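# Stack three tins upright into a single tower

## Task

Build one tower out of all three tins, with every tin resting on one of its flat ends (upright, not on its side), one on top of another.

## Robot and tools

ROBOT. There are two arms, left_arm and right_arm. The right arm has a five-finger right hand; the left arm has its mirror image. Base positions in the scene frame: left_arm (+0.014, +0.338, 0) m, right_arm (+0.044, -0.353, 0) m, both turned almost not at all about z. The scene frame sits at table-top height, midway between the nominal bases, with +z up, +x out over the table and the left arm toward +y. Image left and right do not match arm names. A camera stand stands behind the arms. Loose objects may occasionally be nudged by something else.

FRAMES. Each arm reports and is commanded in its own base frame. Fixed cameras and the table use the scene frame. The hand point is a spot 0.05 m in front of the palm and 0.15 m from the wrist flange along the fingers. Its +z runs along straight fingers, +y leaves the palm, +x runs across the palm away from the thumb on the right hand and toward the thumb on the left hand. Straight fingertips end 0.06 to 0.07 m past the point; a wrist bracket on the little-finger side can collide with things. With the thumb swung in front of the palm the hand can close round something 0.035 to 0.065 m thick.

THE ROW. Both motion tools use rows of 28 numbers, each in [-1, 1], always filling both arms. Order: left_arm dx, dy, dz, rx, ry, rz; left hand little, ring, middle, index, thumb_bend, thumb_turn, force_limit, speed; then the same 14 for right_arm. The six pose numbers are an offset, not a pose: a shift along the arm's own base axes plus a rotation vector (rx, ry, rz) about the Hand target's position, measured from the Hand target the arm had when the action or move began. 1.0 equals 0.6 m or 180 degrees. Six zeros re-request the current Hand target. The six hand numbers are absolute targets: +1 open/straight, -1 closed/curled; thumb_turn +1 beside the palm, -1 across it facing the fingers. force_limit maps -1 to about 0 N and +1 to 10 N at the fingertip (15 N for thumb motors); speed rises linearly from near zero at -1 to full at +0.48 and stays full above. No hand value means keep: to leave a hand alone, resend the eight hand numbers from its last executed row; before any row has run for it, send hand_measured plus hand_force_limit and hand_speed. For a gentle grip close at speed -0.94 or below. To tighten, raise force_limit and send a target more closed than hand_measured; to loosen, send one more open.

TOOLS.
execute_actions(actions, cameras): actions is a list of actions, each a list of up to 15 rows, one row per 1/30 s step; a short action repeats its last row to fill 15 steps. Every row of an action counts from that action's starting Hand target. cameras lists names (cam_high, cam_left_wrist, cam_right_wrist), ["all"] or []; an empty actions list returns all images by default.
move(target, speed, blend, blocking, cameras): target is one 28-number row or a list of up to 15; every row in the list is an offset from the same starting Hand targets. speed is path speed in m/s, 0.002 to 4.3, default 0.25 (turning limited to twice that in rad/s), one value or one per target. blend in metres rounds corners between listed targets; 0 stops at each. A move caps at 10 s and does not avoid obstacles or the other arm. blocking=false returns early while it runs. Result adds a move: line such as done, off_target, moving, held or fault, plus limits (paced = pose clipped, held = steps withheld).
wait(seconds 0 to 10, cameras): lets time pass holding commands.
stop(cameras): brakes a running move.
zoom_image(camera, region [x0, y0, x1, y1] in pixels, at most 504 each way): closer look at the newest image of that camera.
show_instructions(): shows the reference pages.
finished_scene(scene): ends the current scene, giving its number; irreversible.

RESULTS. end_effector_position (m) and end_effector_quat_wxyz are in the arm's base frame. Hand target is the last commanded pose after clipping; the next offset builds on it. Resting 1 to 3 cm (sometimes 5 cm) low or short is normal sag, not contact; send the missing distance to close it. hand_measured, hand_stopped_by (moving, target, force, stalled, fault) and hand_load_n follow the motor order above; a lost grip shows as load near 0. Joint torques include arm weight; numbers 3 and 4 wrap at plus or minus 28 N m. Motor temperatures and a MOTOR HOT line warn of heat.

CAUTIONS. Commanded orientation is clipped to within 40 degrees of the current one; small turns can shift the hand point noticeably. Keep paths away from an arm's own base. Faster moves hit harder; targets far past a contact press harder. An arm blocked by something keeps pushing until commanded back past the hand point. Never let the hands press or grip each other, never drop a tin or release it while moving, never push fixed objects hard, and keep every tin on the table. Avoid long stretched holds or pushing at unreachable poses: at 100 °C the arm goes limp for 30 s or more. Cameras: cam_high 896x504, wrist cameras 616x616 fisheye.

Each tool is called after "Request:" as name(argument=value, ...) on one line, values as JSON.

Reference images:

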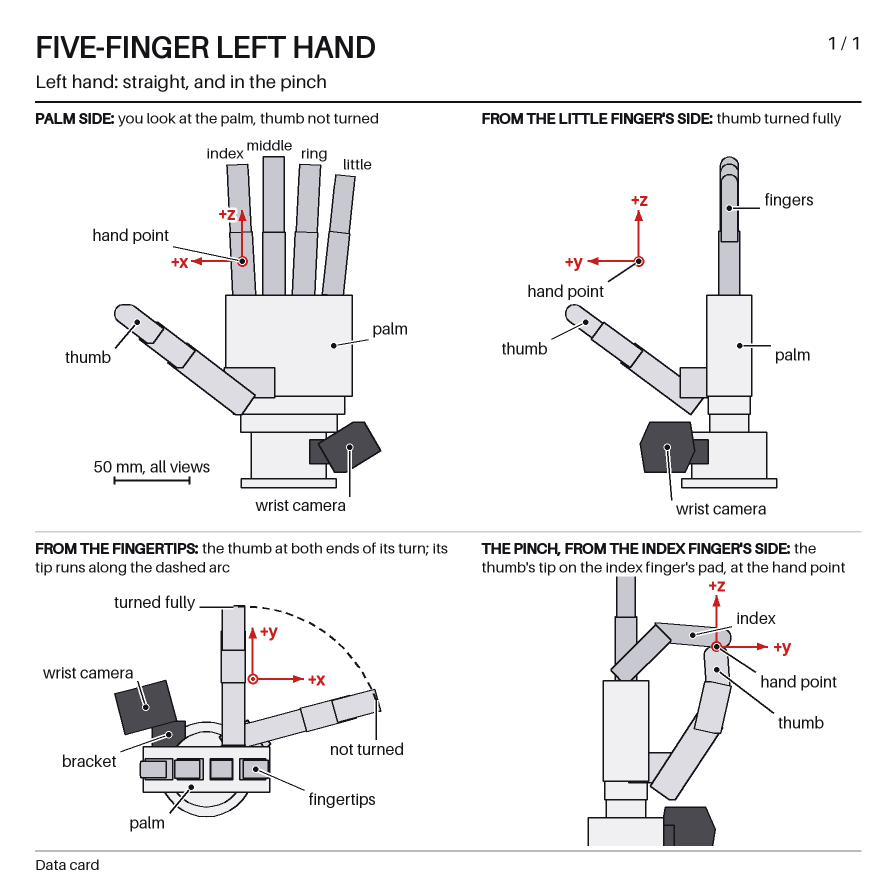

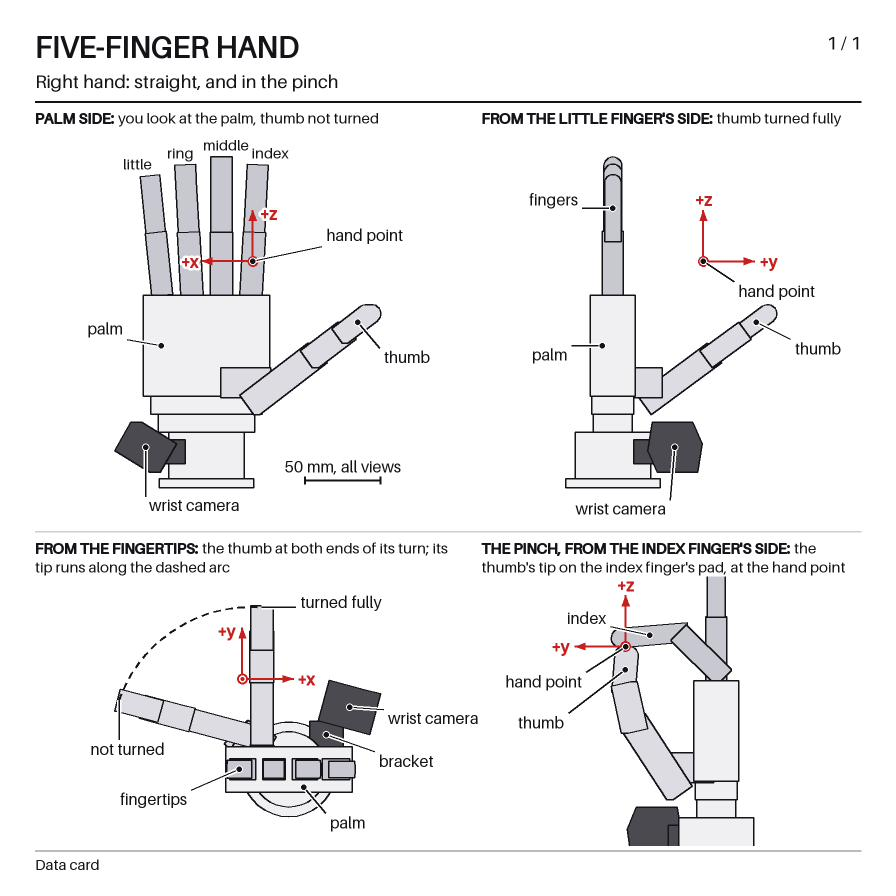

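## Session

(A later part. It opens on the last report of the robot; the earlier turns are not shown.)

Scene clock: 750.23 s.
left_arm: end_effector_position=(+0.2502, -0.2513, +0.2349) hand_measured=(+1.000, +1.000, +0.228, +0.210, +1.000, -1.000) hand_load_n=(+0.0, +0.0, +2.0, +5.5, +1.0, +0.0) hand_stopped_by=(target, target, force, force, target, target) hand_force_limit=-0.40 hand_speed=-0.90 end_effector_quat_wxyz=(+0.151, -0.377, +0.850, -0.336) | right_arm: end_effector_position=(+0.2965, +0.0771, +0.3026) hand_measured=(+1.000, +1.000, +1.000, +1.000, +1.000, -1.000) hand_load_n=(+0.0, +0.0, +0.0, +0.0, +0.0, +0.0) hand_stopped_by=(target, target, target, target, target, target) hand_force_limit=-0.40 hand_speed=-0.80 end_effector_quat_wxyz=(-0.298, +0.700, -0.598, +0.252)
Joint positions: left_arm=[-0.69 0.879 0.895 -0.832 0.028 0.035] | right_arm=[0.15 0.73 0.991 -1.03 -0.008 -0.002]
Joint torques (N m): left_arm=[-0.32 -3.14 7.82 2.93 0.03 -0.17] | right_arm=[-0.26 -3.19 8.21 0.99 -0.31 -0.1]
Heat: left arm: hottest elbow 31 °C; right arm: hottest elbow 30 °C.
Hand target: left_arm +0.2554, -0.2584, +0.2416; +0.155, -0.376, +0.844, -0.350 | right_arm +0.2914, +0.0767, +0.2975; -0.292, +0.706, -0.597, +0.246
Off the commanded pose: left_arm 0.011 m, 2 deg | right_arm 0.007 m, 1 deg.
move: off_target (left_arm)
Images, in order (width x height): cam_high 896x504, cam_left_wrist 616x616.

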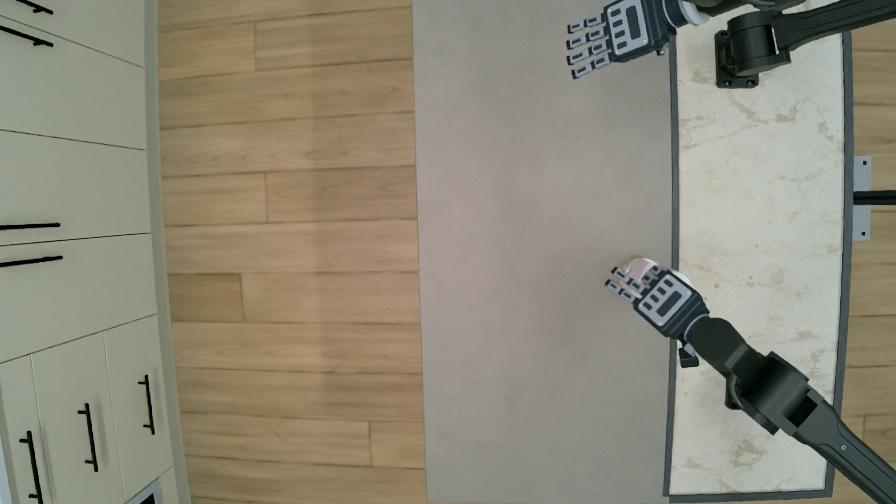

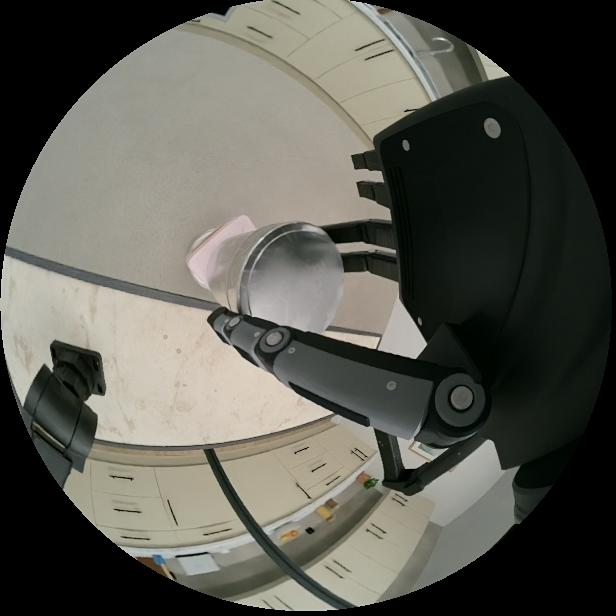

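Request:
move(target=[0.001,-0.001,-0.016,0,0,0,1,1,0.05,0.05,1,-1,-0.4,-0.9,0,0,0,0,0,0,1,1,1,1,1,-1,-0.4,-0.8], speed=0.04, cameras=["cam_left_wrist"])

Request:
zoom_image(camera="cam_left_wrist", region=[160, 200, 370, 350])

Scene clock: 781.80 s.
left_arm: end_effector_position=(+0.2522, -0.2529, +0.2296) hand_measured=(+1.000, +1.000, +0.228, +0.210, +1.000, -1.000) hand_load_n=(+0.0, +0.0, +2.0, +5.0, +1.0, +0.5) hand_stopped_by=(target, target, force, force, target, target) hand_force_limit=-0.40 hand_speed=-0.90 end_effector_quat_wxyz=(+0.154, -0.376, +0.848, -0.341) | right_arm: end_effector_position=(+0.2965, +0.0771, +0.3026) hand_measured=(+1.000, +1.000, +1.000, +1.000, +1.000, -1.000) hand_load_n=(+0.0, +0.0, +0.0, +0.0, +0.0, +0.0) hand_stopped_by=(target, target, target, target, target, target) hand_force_limit=-0.40 hand_speed=-0.80 end_effector_quat_wxyz=(-0.298, +0.700, -0.598, +0.252)
Joint positions: left_arm=[-0.69 0.879 0.877 -0.804 0.028 0.035] | right_arm=[0.15 0.73 0.991 -1.03 -0.008 -0.002]
Joint torques (N m): left_arm=[-0.21 -2.78 7.39 2.91 0.02 -0.17] | right_arm=[-0.21 -3.37 8.24 0.96 -0.3 -0.11]
Heat: left arm: hottest elbow 32 °C; right arm: hottest elbow 31 °C.
Hand target: left_arm +0.2561, -0.2590, +0.2321; +0.155, -0.376, +0.844, -0.350 | right_arm +0.2914, +0.0767, +0.2975; -0.292, +0.706, -0.597, +0.246
Off the commanded pose: left_arm 0.007 m, 1 deg | right_arm 0.007 m, 1 deg.
move: done
Images, in order (width x height): cam_left_wrist 616x616.

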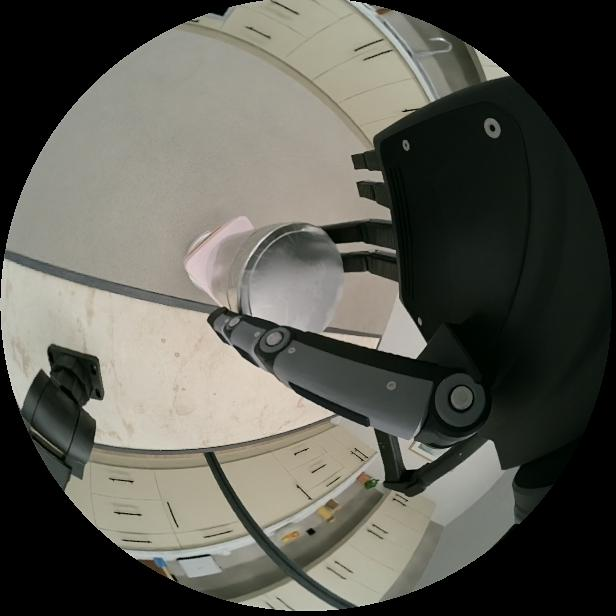

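Scaled by 2.400 from the camera's 616x616 image, which has a finer 880x880 frame.

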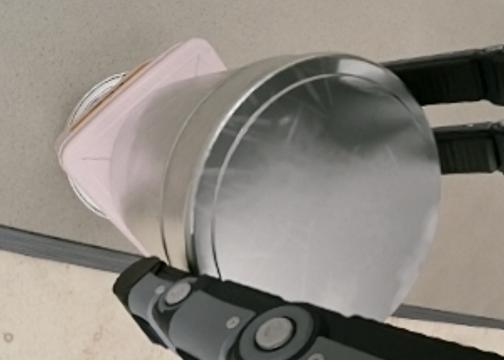

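Request:
move(target=[-0.003,0.003,-0.012,0,0,0,1,1,0.05,0.05,1,-1,-0.4,-0.9,0,0,0,0,0,0,1,1,1,1,1,-1,-0.4,-0.8], speed=0.04, cameras=[])

Scene clock: 791.87 s.
left_arm: end_effector_position=(+0.2540, -0.2546, +0.2282) hand_measured=(+1.000, +1.000, +0.228, +0.210, +1.000, -1.000) hand_load_n=(+0.0, +0.0, +1.0, +4.0, +1.0, +0.0) hand_stopped_by=(target, target, force, force, target, target) hand_force_limit=-0.40 hand_speed=-0.90 end_effector_quat_wxyz=(+0.155, -0.376, +0.846, -0.345) | right_arm: end_effector_position=(+0.2965, +0.0771, +0.3026) hand_measured=(+1.000, +1.000, +1.000, +1.000, +1.000, -1.000) hand_load_n=(+0.0, +0.0, +0.0, +0.0, +0.0, +0.0) hand_stopped_by=(target, target, target, target, target, target) hand_force_limit=-0.40 hand_speed=-0.80 end_effector_quat_wxyz=(-0.298, +0.700, -0.598, +0.252)
Joint positions: left_arm=[-0.69 0.879 0.87 -0.786 0.028 0.033] | right_arm=[0.15 0.73 0.991 -1.03 -0.008 -0.002]
Joint torques (N m): left_arm=[-0.15 -3.55 6.38 2.81 0.03 -0.14] | right_arm=[-0.21 -3.37 8.32 0.87 -0.29 -0.09]
Heat: left arm: hottest elbow 32 °C; right arm: hottest elbow 31 °C.
Hand target: left_arm +0.2542, -0.2571, +0.2248; +0.155, -0.376, +0.844, -0.350 | right_arm +0.2914, +0.0767, +0.2975; -0.292, +0.706, -0.597, +0.246
Off the commanded pose: left_arm 0.004 m, 1 deg | right_arm 0.007 m, 1 deg.
move: done
No camera images: "cameras" was empty.

Request:
execute_actions(actions=[])

Request:
zoom_image(camera="cam_high", region=[610, 250, 710, 320])

Request:
zoom_image(camera="cam_left_wrist", region=[160, 200, 370, 350])

Request:
zoom_image(camera="cam_right_wrist", region=[270, 400, 390, 520])

Scene clock: 795.87 s.
left_arm: end_effector_position=(+0.2540, -0.2546, +0.2282) hand_measured=(+1.000, +1.000, +0.228, +0.210, +1.000, -1.000) hand_load_n=(+0.0, -0.5, +1.0, +4.0, +1.0, +0.0) hand_stopped_by=(target, target, force, force, target, target) hand_force_limit=-0.40 hand_speed=-0.90 end_effector_quat_wxyz=(+0.155, -0.376, +0.846, -0.345) | right_arm: end_effector_position=(+0.2965, +0.0771, +0.3026) hand_measured=(+1.000, +1.000, +1.000, +1.000, +1.000, -1.000) hand_load_n=(+0.0, +0.0, +0.0, +0.0, +0.0, +0.0) hand_stopped_by=(target, target, target, target, target, target) hand_force_limit=-0.40 hand_speed=-0.80 end_effector_quat_wxyz=(-0.298, +0.700, -0.598, +0.252)
Joint positions: left_arm=[-0.69 0.879 0.87 -0.786 0.028 0.033] | right_arm=[0.15 0.73 0.991 -1.03 -0.008 -0.002]
Joint velocities: within noise
Joint torques (N m): left_arm=[-0.21 -3.66 6.37 2.78 0.04 -0.14] | right_arm=[-0.15 -3.19 8.28 0.99 -0.32 -0.09]
Motor temperatures (°C): left_arm=[26 25 32 25 22 25] | right_arm=[25 24 31 24 26 25]
Heat: left arm: hottest elbow 32 °C; right arm: hottest elbow 31 °C.
Hand target: left_arm +0.2542, -0.2571, +0.2248; +0.155, -0.376, +0.844, -0.350 | right_arm +0.2914, +0.0767, +0.2975; -0.292, +0.706, -0.597, +0.246
Off the commanded pose: left_arm 0.004 m, 1 deg | right_arm 0.007 m, 1 deg.

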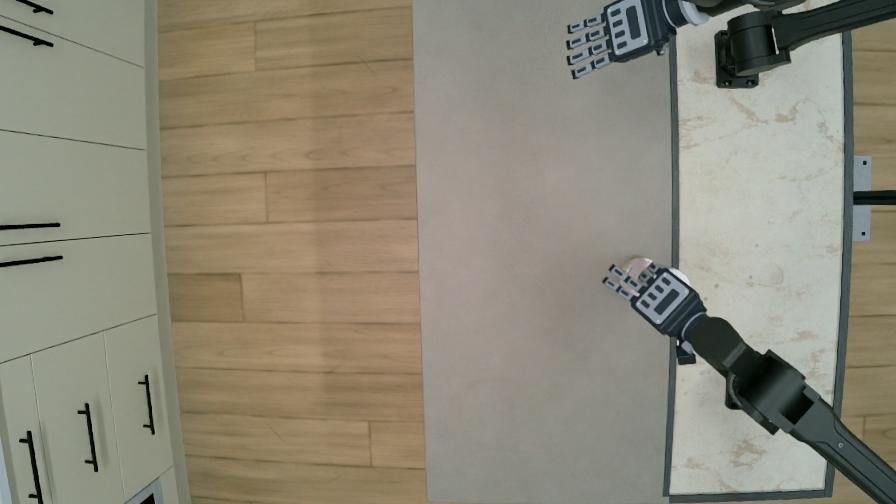

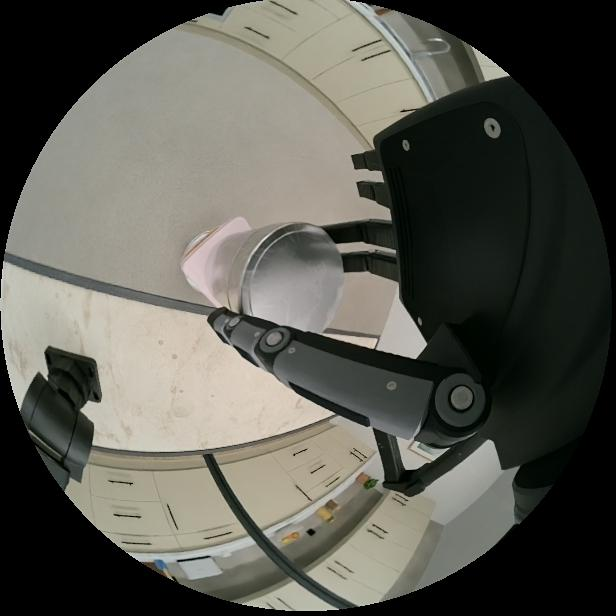

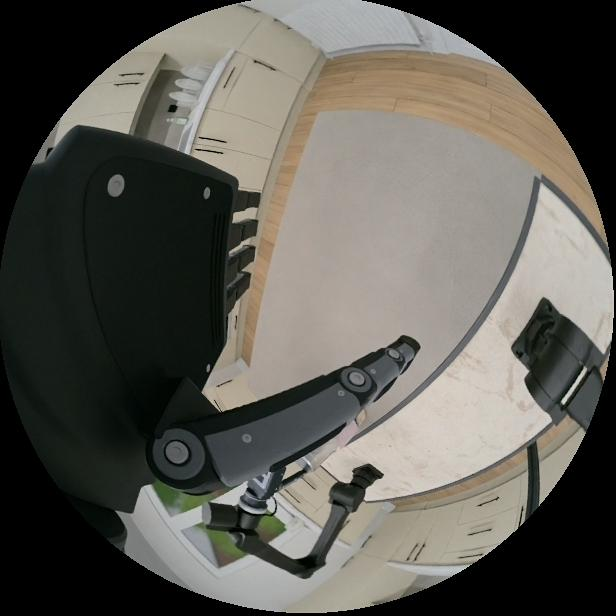

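Scaled by 5.040.

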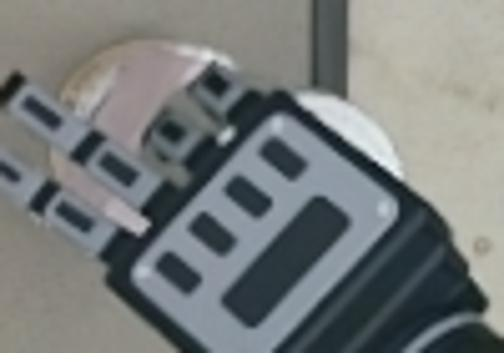

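Scaled by 2.400 from the camera's 616x616 image, which has a finer 880x880 frame.

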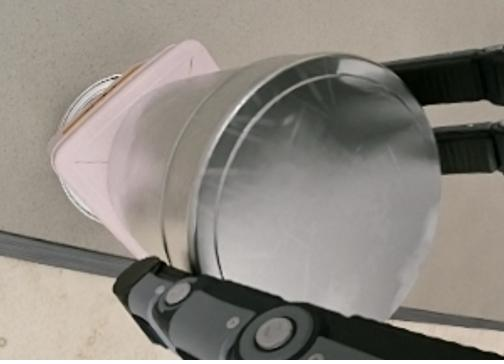

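Scaled by 4.200 from the camera's 616x616 image, which has a finer 880x880 frame.

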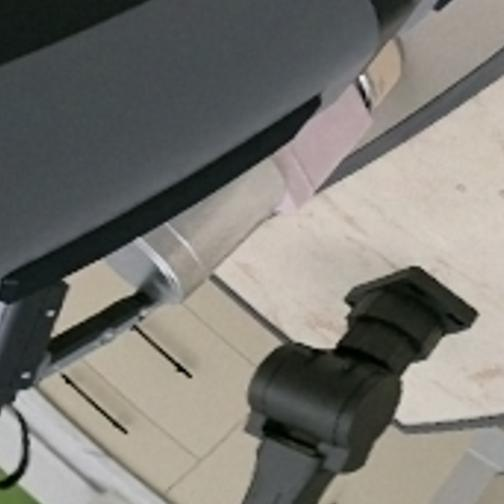

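Request:
execute_actions(actions=[[[0,0,0,0,0,0,1,1,0.05,0.05,1,-1,-0.4,-0.9,0,0,0,0,0,0,1,1,1,1,1,1,-0.4,0]],[[0,0,0,0,0,0,1,1,0.05,0.05,1,-1,-0.4,-0.9,0,0,0,0,0,0,1,1,1,1,1,1,-0.4,0]]], cameras=["cam_right_wrist"])

Request:
zoom_image(camera="cam_right_wrist", region=[270, 390, 390, 510])

Scene clock: 801.80 s.
left_arm: end_effector_position=(+0.2540, -0.2546, +0.2282) hand_measured=(+1.000, +1.000, +0.228, +0.210, +1.000, -1.000) hand_load_n=(+0.0, +0.0, +1.5, +4.0, +1.0, +0.0) hand_stopped_by=(target, target, force, force, target, target) hand_force_limit=-0.40 hand_speed=-0.90 end_effector_quat_wxyz=(+0.155, -0.376, +0.846, -0.345) | right_arm: end_effector_position=(+0.2965, +0.0771, +0.3026) hand_measured=(+1.000, +1.000, +1.000, +1.000, +1.000, +1.000) hand_load_n=(+0.0, +0.0, +0.0, +0.0, +0.0, +0.0) hand_stopped_by=(target, target, target, target, target, target) hand_force_limit=-0.40 hand_speed=0.00 end_effector_quat_wxyz=(-0.298, +0.700, -0.598, +0.252)
Joint positions: left_arm=[-0.69 0.879 0.87 -0.786 0.028 0.033] | right_arm=[0.15 0.73 0.991 -1.03 -0.008 -0.003]
Joint torques (N m): left_arm=[-0.21 -3.55 6.37 2.8 0.03 -0.15] | right_arm=[0.15 -3.25 8.18 1.06 -0.31 -0.04]
Heat: left arm: hottest elbow 31 °C; right arm: hottest elbow 31 °C.
Hand target: left_arm +0.2542, -0.2571, +0.2248; +0.155, -0.376, +0.844, -0.350 | right_arm +0.2914, +0.0767, +0.2975; -0.292, +0.705, -0.597, +0.247
Off the commanded pose: left_arm 0.004 m, 1 deg | right_arm 0.007 m, 1 deg.
Step readings (end_effector_position of left_arm | right_arm):
0: (+0.2540, -0.2546, +0.2282) | (+0.2965, +0.0771, +0.3026)
1: (+0.2540, -0.2546, +0.2282) | (+0.2965, +0.0771, +0.3026)
2: (+0.2540, -0.2546, +0.2282) | (+0.2965, +0.0771, +0.3026)
4: (+0.2540, -0.2546, +0.2282) | (+0.2965, +0.0771, +0.3026)
8: (+0.2540, -0.2546, +0.2282) | (+0.2965, +0.0771, +0.3026)
15: (+0.2540, -0.2546, +0.2282) | (+0.2965, +0.0771, +0.3026)
16: (+0.2540, -0.2546, +0.2282) | (+0.2965, +0.0771, +0.3026)
17: (+0.2540, -0.2546, +0.2282) | (+0.2965, +0.0771, +0.3026)
19: (+0.2540, -0.2546, +0.2282) | (+0.2965, +0.0771, +0.3026)
23: (+0.2540, -0.2546, +0.2282) | (+0.2965, +0.0771, +0.3026)
30: (+0.2540, -0.2546, +0.2282) | (+0.2965, +0.0771, +0.3026)
Images, in order (width x height): cam_right_wrist 616x616.

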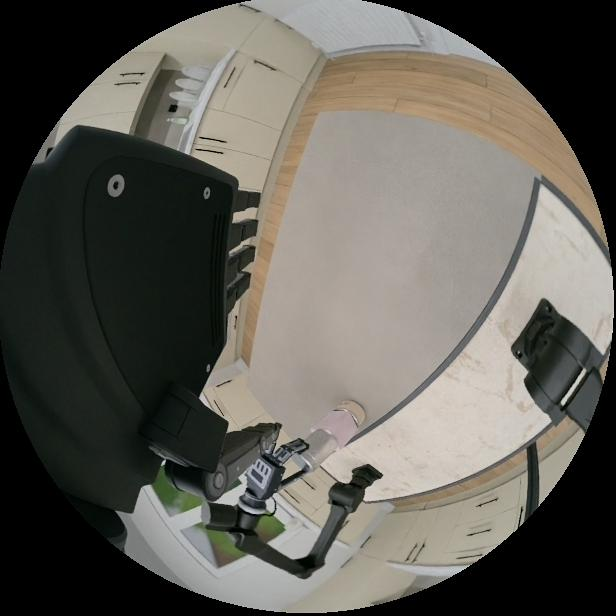

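Scaled by 4.200 from the camera's 616x616 image, which has a finer 880x880 frame.

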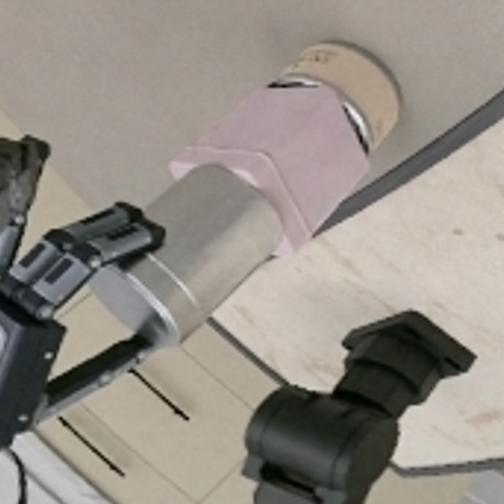

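Request:
execute_actions(actions=[[[0,0,0,0,0,0,1,1,1,1,1,-1,-0.4,-0.85,0,0,0,0,0,0,1,1,1,1,1,1,-0.4,0]]], cameras=[])

Request:
wait(seconds=2, cameras=["cam_right_wrist","cam_left_wrist"])

Request:
zoom_image(camera="cam_right_wrist", region=[270, 390, 390, 510])

Scene clock: 811.37 s.
left_arm: end_effector_position=(+0.2511, -0.2522, +0.2197) hand_measured=(+1.000, +1.000, +1.000, +1.000, +1.000, -1.000) hand_load_n=(+0.0, +0.0, +0.0, +0.0, +0.0, +0.0) hand_stopped_by=(target, target, target, target, target, target) hand_force_limit=-0.40 hand_speed=-0.85 end_effector_quat_wxyz=(+0.152, -0.377, +0.849, -0.339) | right_arm: end_effector_position=(+0.2965, +0.0771, +0.3026) hand_measured=(+1.000, +1.000, +1.000, +1.000, +1.000, +1.000) hand_load_n=(+0.0, +0.0, +0.0, +0.0, +0.0, +0.0) hand_stopped_by=(target, target, target, target, target, target) hand_force_limit=-0.40 hand_speed=0.00 end_effector_quat_wxyz=(-0.298, +0.700, -0.598, +0.252)
Joint positions: left_arm=[-0.69 0.879 0.853 -0.785 0.028 0.033] | right_arm=[0.15 0.73 0.991 -1.03 -0.008 -0.003]
Joint torques (N m): left_arm=[-0.21 -3.55 7.51 2.71 0.04 -0.15] | right_arm=[-0.09 -3.25 8.21 0.96 -0.31 -0.08]
Heat: left arm: hottest elbow 31 °C; right arm: hottest elbow 31 °C.
Hand target: left_arm +0.2543, -0.2571, +0.2249; +0.156, -0.376, +0.844, -0.350 | right_arm +0.2914, +0.0767, +0.2975; -0.292, +0.705, -0.597, +0.247
Off the commanded pose: left_arm 0.008 m, 1 deg | right_arm 0.007 m, 1 deg.
Step readings (end_effector_position of left_arm | right_arm):
0: (+0.2540, -0.2546, +0.2282) | (+0.2965, +0.0771, +0.3026)
1: (+0.2540, -0.2546, +0.2282) | (+0.2965, +0.0771, +0.3026)
2: (+0.2540, -0.2546, +0.2282) | (+0.2965, +0.0771, +0.3026)
4: (+0.2540, -0.2546, +0.2278) | (+0.2965, +0.0771, +0.3026)
8: (+0.2517, -0.2527, +0.2213) | (+0.2965, +0.0771, +0.3026)
15: (+0.2511, -0.2522, +0.2197) | (+0.2965, +0.0771, +0.3026)
No camera images: "cameras" was empty.

Scene clock: 813.37 s.
left_arm: end_effector_position=(+0.2511, -0.2522, +0.2197) hand_measured=(+1.000, +1.000, +1.000, +1.000, +1.000, -1.000) hand_load_n=(+0.0, +0.0, +0.0, +0.0, +0.0, +0.0) hand_stopped_by=(target, target, target, target, target, target) hand_force_limit=-0.40 hand_speed=-0.85 end_effector_quat_wxyz=(+0.152, -0.377, +0.849, -0.339) | right_arm: end_effector_position=(+0.2965, +0.0771, +0.3026) hand_measured=(+1.000, +1.000, +1.000, +1.000, +1.000, +1.000) hand_load_n=(+0.0, +0.0, +0.0, +0.0, +0.0, +0.0) hand_stopped_by=(target, target, target, target, target, target) hand_force_limit=-0.40 hand_speed=0.00 end_effector_quat_wxyz=(-0.298, +0.700, -0.598, +0.252)
Joint positions: left_arm=[-0.69 0.879 0.853 -0.785 0.028 0.033] | right_arm=[0.15 0.73 0.991 -1.03 -0.008 -0.003]
Joint torques (N m): left_arm=[-0.21 -3.6 7.53 2.7 0.03 -0.15] | right_arm=[-0.15 -3.25 8.17 1.01 -0.28 -0.08]
Heat: left arm: hottest elbow 31 °C; right arm: hottest elbow 31 °C.
Hand target: left_arm +0.2543, -0.2571, +0.2249; +0.156, -0.376, +0.844, -0.350 | right_arm +0.2914, +0.0767, +0.2975; -0.292, +0.705, -0.597, +0.247
Off the commanded pose: left_arm 0.008 m, 1 deg | right_arm 0.007 m, 1 deg.
wait: 2.00 s; at rest by 0.17 s
Images, in order (width x height): cam_left_wrist 616x616, cam_right_wrist 616x616.

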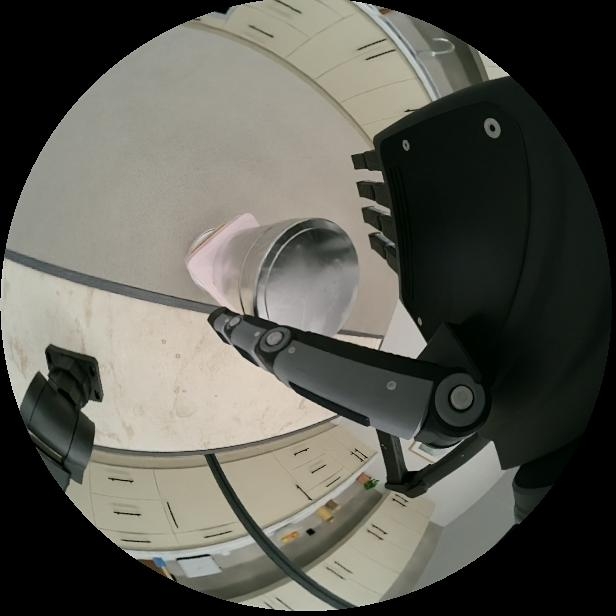

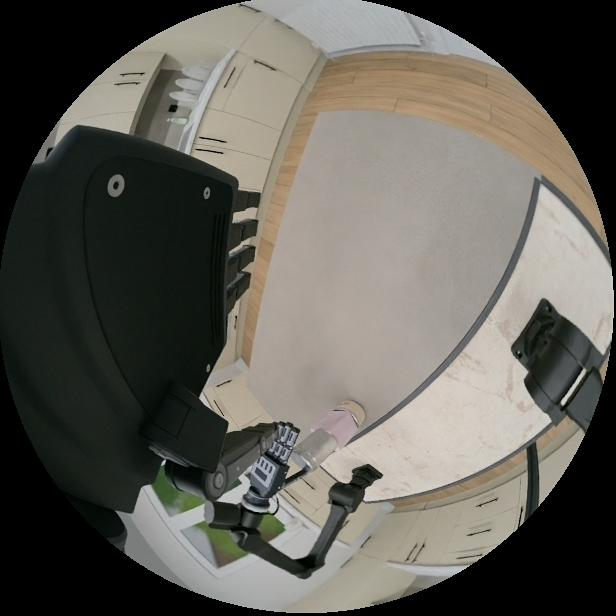

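Scaled by 4.200 from the camera's 616x616 image, which has a finer 880x880 frame.

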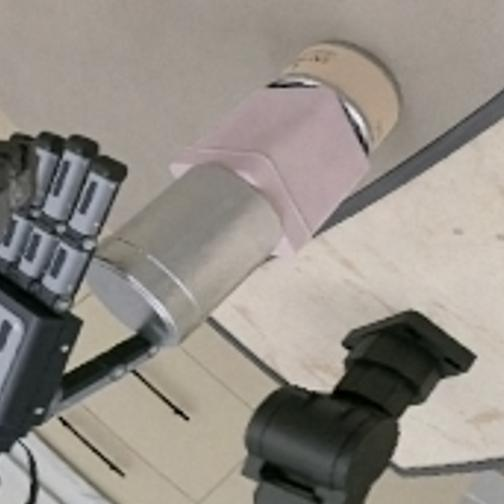

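Request:
move(target=[[-0.02,0.018,0.05,0,0,0,1,1,1,1,1,-1,-0.4,-0.85,0,0,0,0,0,0,1,1,1,1,1,1,-0.4,0],[-0.033,0.03,0.28,0,0,0,1,1,1,1,1,-1,-0.4,-0.85,0,0,0,0,0,0,1,1,1,1,1,1,-0.4,0],[0,0.40,0.28,0,0,0,1,1,1,1,1,-1,-0.4,-0.85,0,0,0,0,0,0,1,1,1,1,1,1,-0.4,0]], speed=[0.06,0.12,0.25], blend=[0.01,0.03,0], cameras=["all"])

Request:
zoom_image(camera="cam_right_wrist", region=[270, 390, 390, 510])

Scene clock: 824.73 s.
left_arm: end_effector_position=(+0.2503, -0.0181, +0.3720) hand_measured=(+1.000, +1.000, +1.000, +1.000, +1.000, -1.000) hand_load_n=(+0.0, +0.0, +0.0, +0.0, +0.0, +0.0) hand_stopped_by=(target, target, target, target, target, target) hand_force_limit=-0.40 hand_speed=-0.85 end_effector_quat_wxyz=(+0.136, -0.389, +0.843, -0.347) | right_arm: end_effector_position=(+0.2965, +0.0771, +0.3026) hand_measured=(+1.000, +1.000, +1.000, +1.000, +1.000, +1.000) hand_load_n=(+0.0, +0.0, -0.5, +0.0, +0.0, +0.0) hand_stopped_by=(target, target, target, target, target, target) hand_force_limit=-0.40 hand_speed=0.00 end_effector_quat_wxyz=(-0.298, +0.700, -0.598, +0.252)
Joint positions: left_arm=[0.329 0.897 1.305 -1.564 0.661 0.892] | right_arm=[0.15 0.73 0.991 -1.03 -0.008 -0.003]
Joint torques (N m): left_arm=[0.03 -1.85 10.1 0.83 0.72 0.01] | right_arm=[0.21 -3.19 8.27 1.02 -0.32 -0.06]
Heat: left arm: hottest elbow 31 °C; right arm: hottest elbow 31 °C.
Hand target: left_arm +0.2542, -0.0172, +0.3928; +0.155, -0.376, +0.844, -0.350 | right_arm +0.2914, +0.0767, +0.2975; -0.292, +0.705, -0.597, +0.247
Off the commanded pose: left_arm 0.021 m, 3 deg | right_arm 0.007 m, 1 deg.
move: off_target (left_arm)

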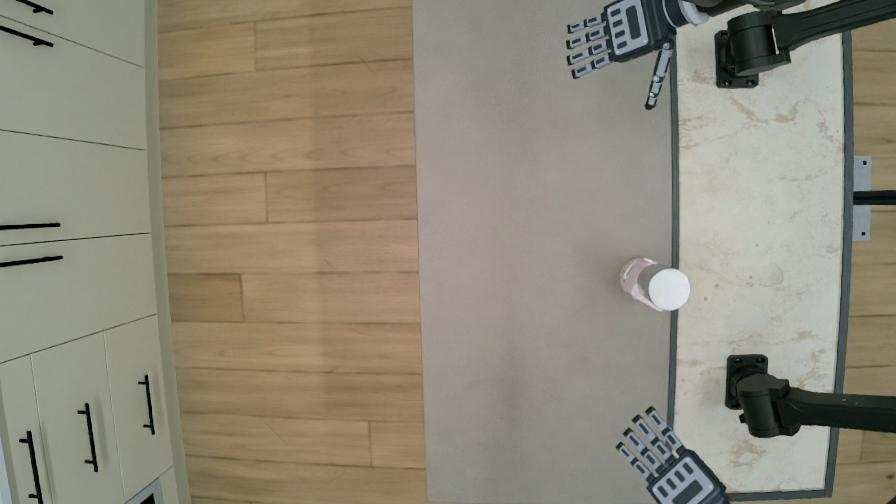

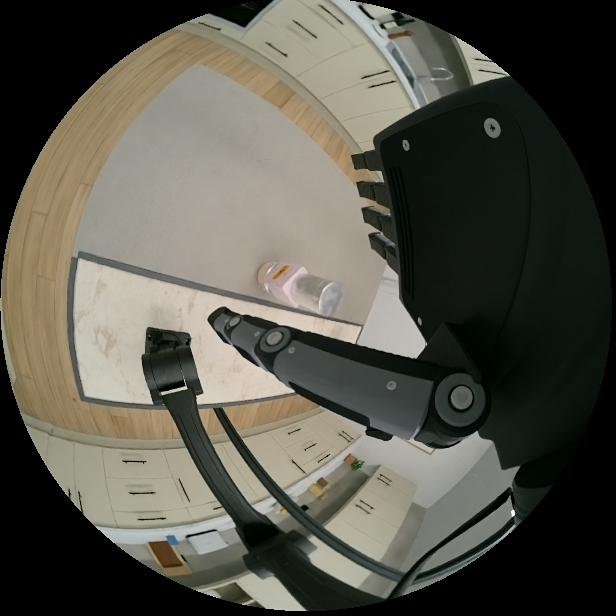

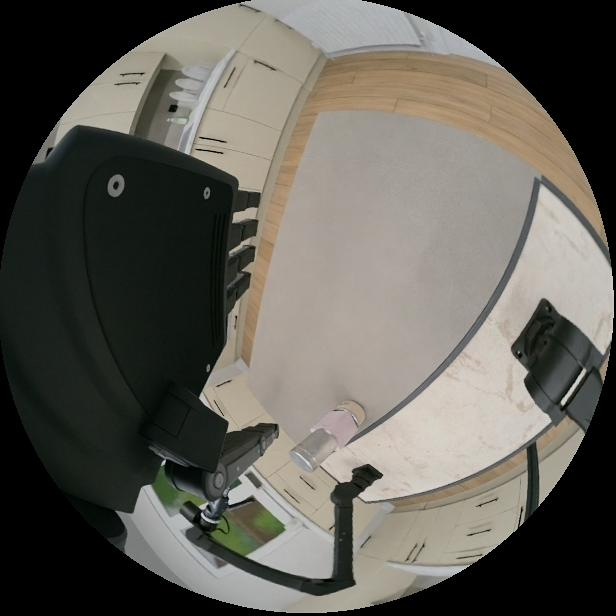

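Scaled by 4.200 from the camera's 616x616 image, which has a finer 880x880 frame.

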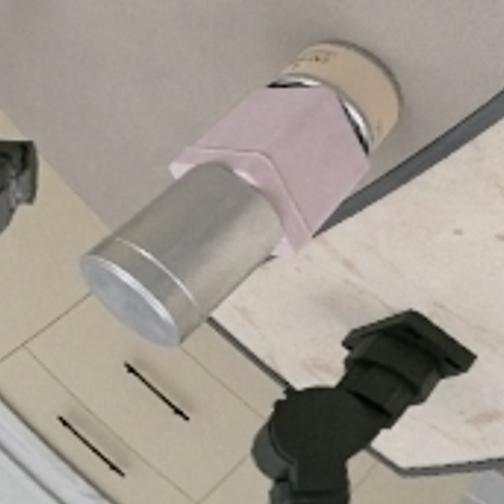

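The tower stands. Finish scene 1.

Request:
finished_scene(scene=1)

The scene is finished: the task was done.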